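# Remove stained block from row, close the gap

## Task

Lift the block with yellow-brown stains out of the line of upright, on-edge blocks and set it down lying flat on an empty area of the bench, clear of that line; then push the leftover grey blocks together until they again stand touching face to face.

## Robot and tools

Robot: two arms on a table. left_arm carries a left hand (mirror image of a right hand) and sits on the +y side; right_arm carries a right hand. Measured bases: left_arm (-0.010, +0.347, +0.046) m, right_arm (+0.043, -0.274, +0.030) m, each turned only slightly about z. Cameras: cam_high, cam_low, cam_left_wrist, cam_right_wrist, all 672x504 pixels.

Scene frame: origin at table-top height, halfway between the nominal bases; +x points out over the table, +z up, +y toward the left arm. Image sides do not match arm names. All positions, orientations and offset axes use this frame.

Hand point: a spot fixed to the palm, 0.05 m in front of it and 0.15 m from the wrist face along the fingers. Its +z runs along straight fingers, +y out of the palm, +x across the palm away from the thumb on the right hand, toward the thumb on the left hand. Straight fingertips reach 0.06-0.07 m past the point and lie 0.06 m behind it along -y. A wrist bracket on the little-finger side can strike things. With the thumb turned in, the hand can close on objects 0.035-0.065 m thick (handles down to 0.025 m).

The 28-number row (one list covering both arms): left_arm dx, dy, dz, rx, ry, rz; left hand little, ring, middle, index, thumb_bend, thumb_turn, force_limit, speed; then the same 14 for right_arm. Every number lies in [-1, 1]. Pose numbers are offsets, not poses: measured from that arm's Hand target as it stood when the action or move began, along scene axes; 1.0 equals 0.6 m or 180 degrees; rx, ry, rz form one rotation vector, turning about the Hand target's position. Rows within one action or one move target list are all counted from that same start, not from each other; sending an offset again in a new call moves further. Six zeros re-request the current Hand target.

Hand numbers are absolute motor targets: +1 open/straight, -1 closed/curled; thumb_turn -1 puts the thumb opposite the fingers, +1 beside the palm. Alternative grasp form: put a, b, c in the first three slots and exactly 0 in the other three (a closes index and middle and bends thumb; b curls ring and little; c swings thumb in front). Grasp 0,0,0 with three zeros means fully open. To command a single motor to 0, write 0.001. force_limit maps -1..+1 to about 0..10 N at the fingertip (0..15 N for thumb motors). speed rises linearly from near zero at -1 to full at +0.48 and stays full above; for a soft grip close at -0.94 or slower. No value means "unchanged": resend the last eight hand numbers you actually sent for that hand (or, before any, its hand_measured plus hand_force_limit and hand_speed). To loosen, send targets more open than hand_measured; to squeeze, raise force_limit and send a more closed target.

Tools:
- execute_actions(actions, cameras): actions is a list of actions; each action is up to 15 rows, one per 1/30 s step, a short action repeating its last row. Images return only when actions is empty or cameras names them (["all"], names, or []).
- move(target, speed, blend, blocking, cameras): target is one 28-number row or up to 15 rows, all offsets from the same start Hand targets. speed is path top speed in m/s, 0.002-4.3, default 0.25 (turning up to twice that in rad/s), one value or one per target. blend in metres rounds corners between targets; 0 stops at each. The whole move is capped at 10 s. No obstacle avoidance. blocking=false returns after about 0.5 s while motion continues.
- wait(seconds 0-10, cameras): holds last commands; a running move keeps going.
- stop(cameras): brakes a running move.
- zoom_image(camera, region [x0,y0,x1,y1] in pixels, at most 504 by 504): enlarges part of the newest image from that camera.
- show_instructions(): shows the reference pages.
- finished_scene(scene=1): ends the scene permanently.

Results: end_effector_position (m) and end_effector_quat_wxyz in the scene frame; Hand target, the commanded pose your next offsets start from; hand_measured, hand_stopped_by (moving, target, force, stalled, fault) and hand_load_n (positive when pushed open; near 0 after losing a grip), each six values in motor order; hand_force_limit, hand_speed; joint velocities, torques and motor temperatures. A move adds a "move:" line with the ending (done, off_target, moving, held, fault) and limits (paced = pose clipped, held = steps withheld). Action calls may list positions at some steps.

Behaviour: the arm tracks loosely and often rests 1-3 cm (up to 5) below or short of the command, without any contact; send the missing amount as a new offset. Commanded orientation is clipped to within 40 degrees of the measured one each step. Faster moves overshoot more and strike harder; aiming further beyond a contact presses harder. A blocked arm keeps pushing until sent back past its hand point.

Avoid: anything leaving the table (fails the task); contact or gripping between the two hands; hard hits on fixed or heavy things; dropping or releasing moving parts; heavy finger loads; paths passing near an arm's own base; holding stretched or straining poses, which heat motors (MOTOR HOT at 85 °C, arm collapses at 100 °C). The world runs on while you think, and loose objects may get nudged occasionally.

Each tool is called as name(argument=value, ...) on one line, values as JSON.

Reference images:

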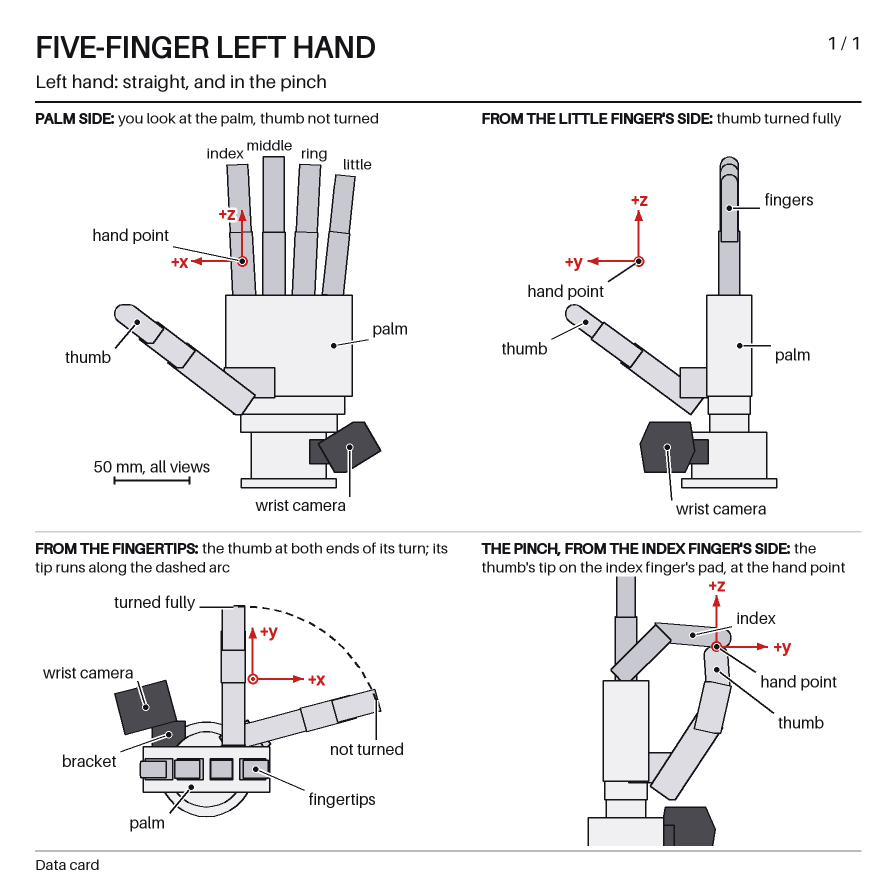

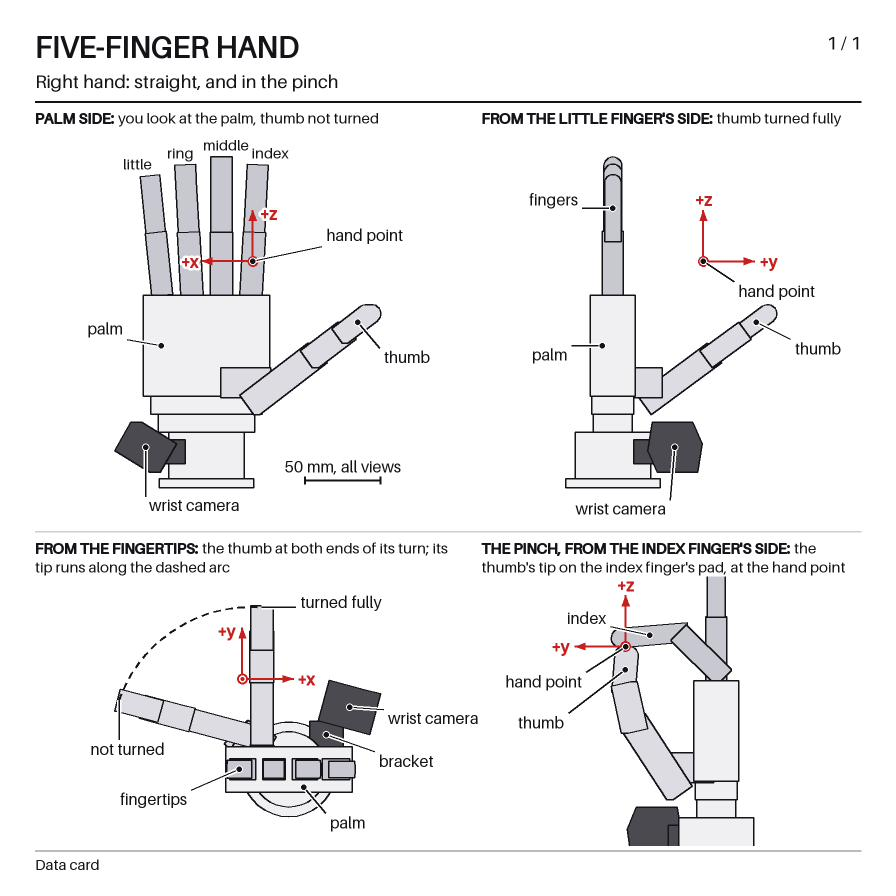

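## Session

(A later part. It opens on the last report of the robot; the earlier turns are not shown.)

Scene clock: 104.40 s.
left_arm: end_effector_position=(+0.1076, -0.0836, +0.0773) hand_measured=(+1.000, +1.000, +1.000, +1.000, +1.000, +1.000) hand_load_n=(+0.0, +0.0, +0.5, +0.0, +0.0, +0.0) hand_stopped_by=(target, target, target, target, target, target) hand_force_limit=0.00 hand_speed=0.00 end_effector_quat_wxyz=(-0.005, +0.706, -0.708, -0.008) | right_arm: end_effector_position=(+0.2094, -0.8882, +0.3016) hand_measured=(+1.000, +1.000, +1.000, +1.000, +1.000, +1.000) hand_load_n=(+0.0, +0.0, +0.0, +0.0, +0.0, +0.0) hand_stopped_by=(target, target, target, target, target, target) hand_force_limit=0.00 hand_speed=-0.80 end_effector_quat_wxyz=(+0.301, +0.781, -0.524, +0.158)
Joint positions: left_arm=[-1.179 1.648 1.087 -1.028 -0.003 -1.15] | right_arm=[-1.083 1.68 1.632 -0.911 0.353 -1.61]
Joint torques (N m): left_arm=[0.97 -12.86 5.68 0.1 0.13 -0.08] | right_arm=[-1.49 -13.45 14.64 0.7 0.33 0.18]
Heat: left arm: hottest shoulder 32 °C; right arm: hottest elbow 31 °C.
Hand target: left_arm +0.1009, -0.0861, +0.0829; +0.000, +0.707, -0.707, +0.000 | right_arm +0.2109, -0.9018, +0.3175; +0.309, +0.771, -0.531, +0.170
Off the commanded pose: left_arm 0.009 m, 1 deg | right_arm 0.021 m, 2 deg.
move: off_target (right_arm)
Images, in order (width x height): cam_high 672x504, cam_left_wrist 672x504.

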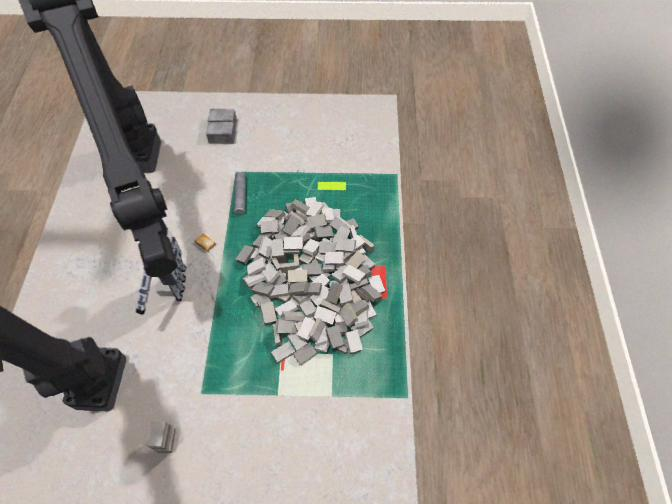

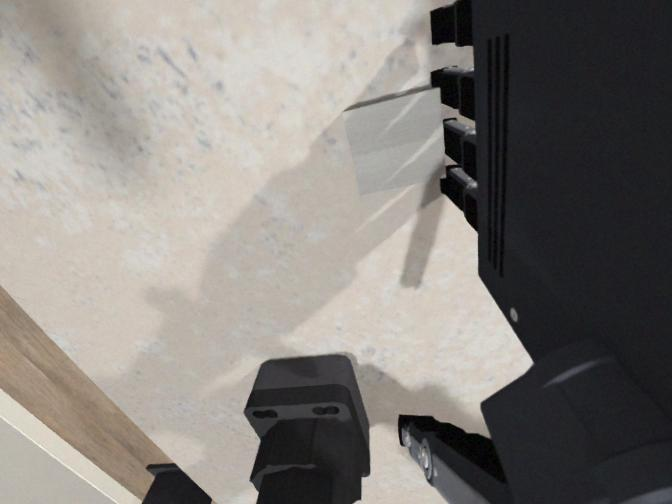

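move(target=[[0.05,0.0,0.0,0,0,0, 1,1,1,1,1,1,0,0, 0,0,0,0,0,0, 1,1,1,1,1,1,0,-0.8],[0.055,0.03,0.13,0,0,0, 1,1,1,1,1,1,0,0, 0,0,0,0,0,0, 1,1,1,1,1,1,0,-0.8],[0.08,0.3,0.15,0,0,0, 1,1,1,1,1,1,0,0, 0,0,0,0,0,0, 1,1,1,1,1,1,0,-0.8]], speed=[0.05,0.12,0.2], blend=[0.008,0.02,0], cameras=["cam_high","cam_left_wrist"])

zoom_image(camera="cam_high", region=[140, 260, 200, 320])

zoom_image(camera="cam_left_wrist", region=[280, 50, 480, 250])

Scene clock: 107.90 s.
left_arm: end_effector_position=(+0.1506, +0.0886, +0.1711) hand_measured=(+1.000, +1.000, +1.000, +1.000, +1.000, +1.000) hand_load_n=(+0.0, +0.0, +0.0, +0.0, +0.0, +0.0) hand_stopped_by=(target, target, target, target, target, target) hand_force_limit=0.00 hand_speed=0.00 end_effector_quat_wxyz=(-0.001, +0.709, -0.705, +0.000) | right_arm: end_effector_position=(+0.2094, -0.8882, +0.3016) hand_measured=(+1.000, +1.000, +1.000, +1.000, +1.000, +1.000) hand_load_n=(+0.0, +0.0, +0.0, +0.0, +0.0, +0.0) hand_stopped_by=(target, target, target, target, target, target) hand_force_limit=0.00 hand_speed=-0.80 end_effector_quat_wxyz=(+0.301, +0.781, -0.524, +0.158)
Joint positions: left_arm=[-0.826 1.212 0.905 -1.263 -0.002 -0.804] | right_arm=[-1.083 1.68 1.632 -0.911 0.353 -1.61]
Joint torques (N m): left_arm=[2.49 -6.53 6.69 -0.2 0.08 0.22] | right_arm=[-1.61 -13.33 14.54 0.72 0.32 0.16]
Heat: left arm: hottest shoulder 32 °C; right arm: hottest elbow 31 °C.
Hand target: left_arm +0.1489, +0.0940, +0.1729; +0.000, +0.707, -0.707, +0.000 | right_arm +0.2109, -0.9018, +0.3175; +0.309, +0.771, -0.531, +0.170
Off the commanded pose: left_arm 0.006 m, 0 deg | right_arm 0.021 m, 2 deg.
move: off_target (right_arm)
Images, in order (width x height): cam_high 672x504, cam_left_wrist 672x504.

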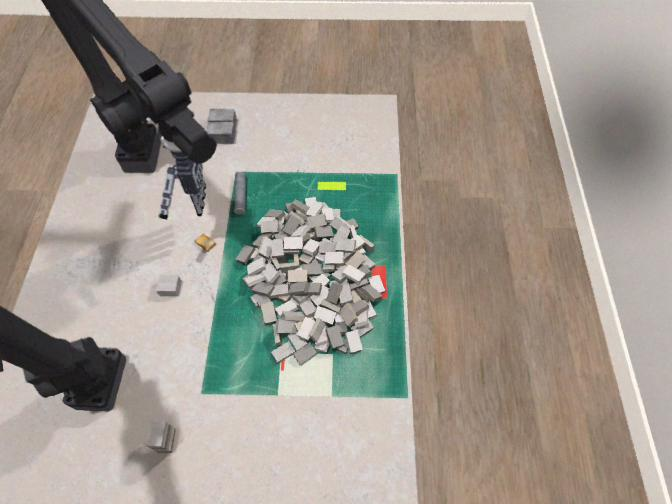

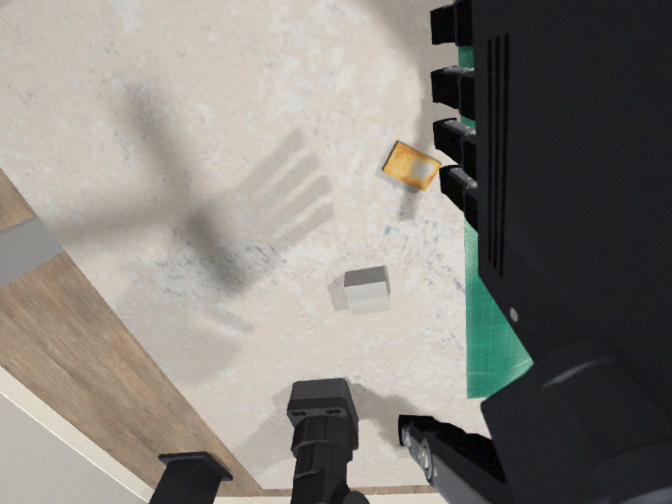

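Scaled by 8.400 from the camera's 672x504 image, which has a finer 960x720 frame.

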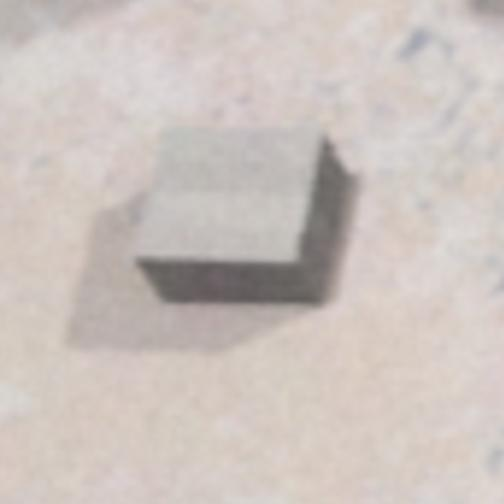

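Scaled by 2.520 from the camera's 672x504 image, which has a finer 960x720 frame.

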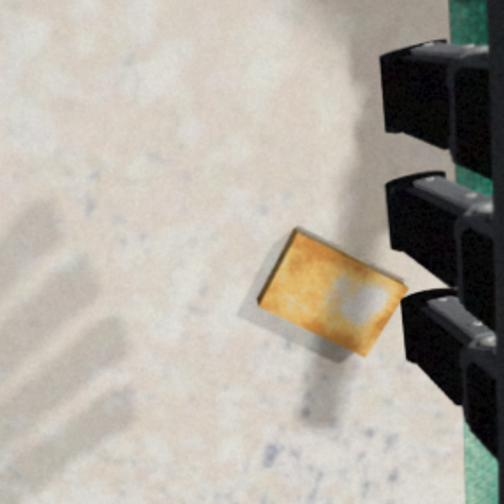

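zoom_image(camera="cam_left_wrist", region=[320, 250, 410, 330])

zoom_image(camera="cam_high", region=[150, 220, 220, 300])

Scaled by 5.600 from the camera's 672x504 image, which has a finer 960x720 frame.

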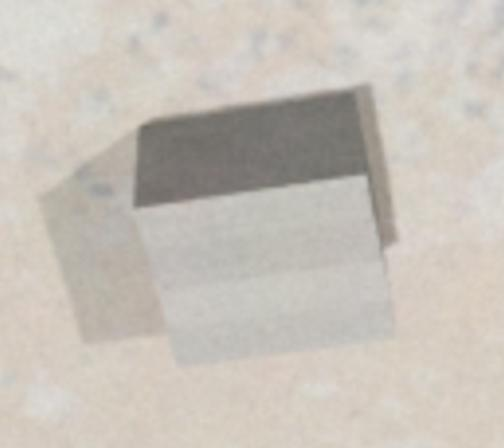

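Scaled by 6.300 from the camera's 672x504 image, which has a finer 960x720 frame.

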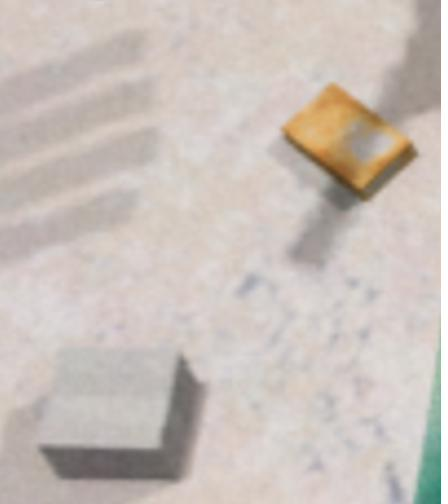

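finished_scene()

The scene is finished: the task was done.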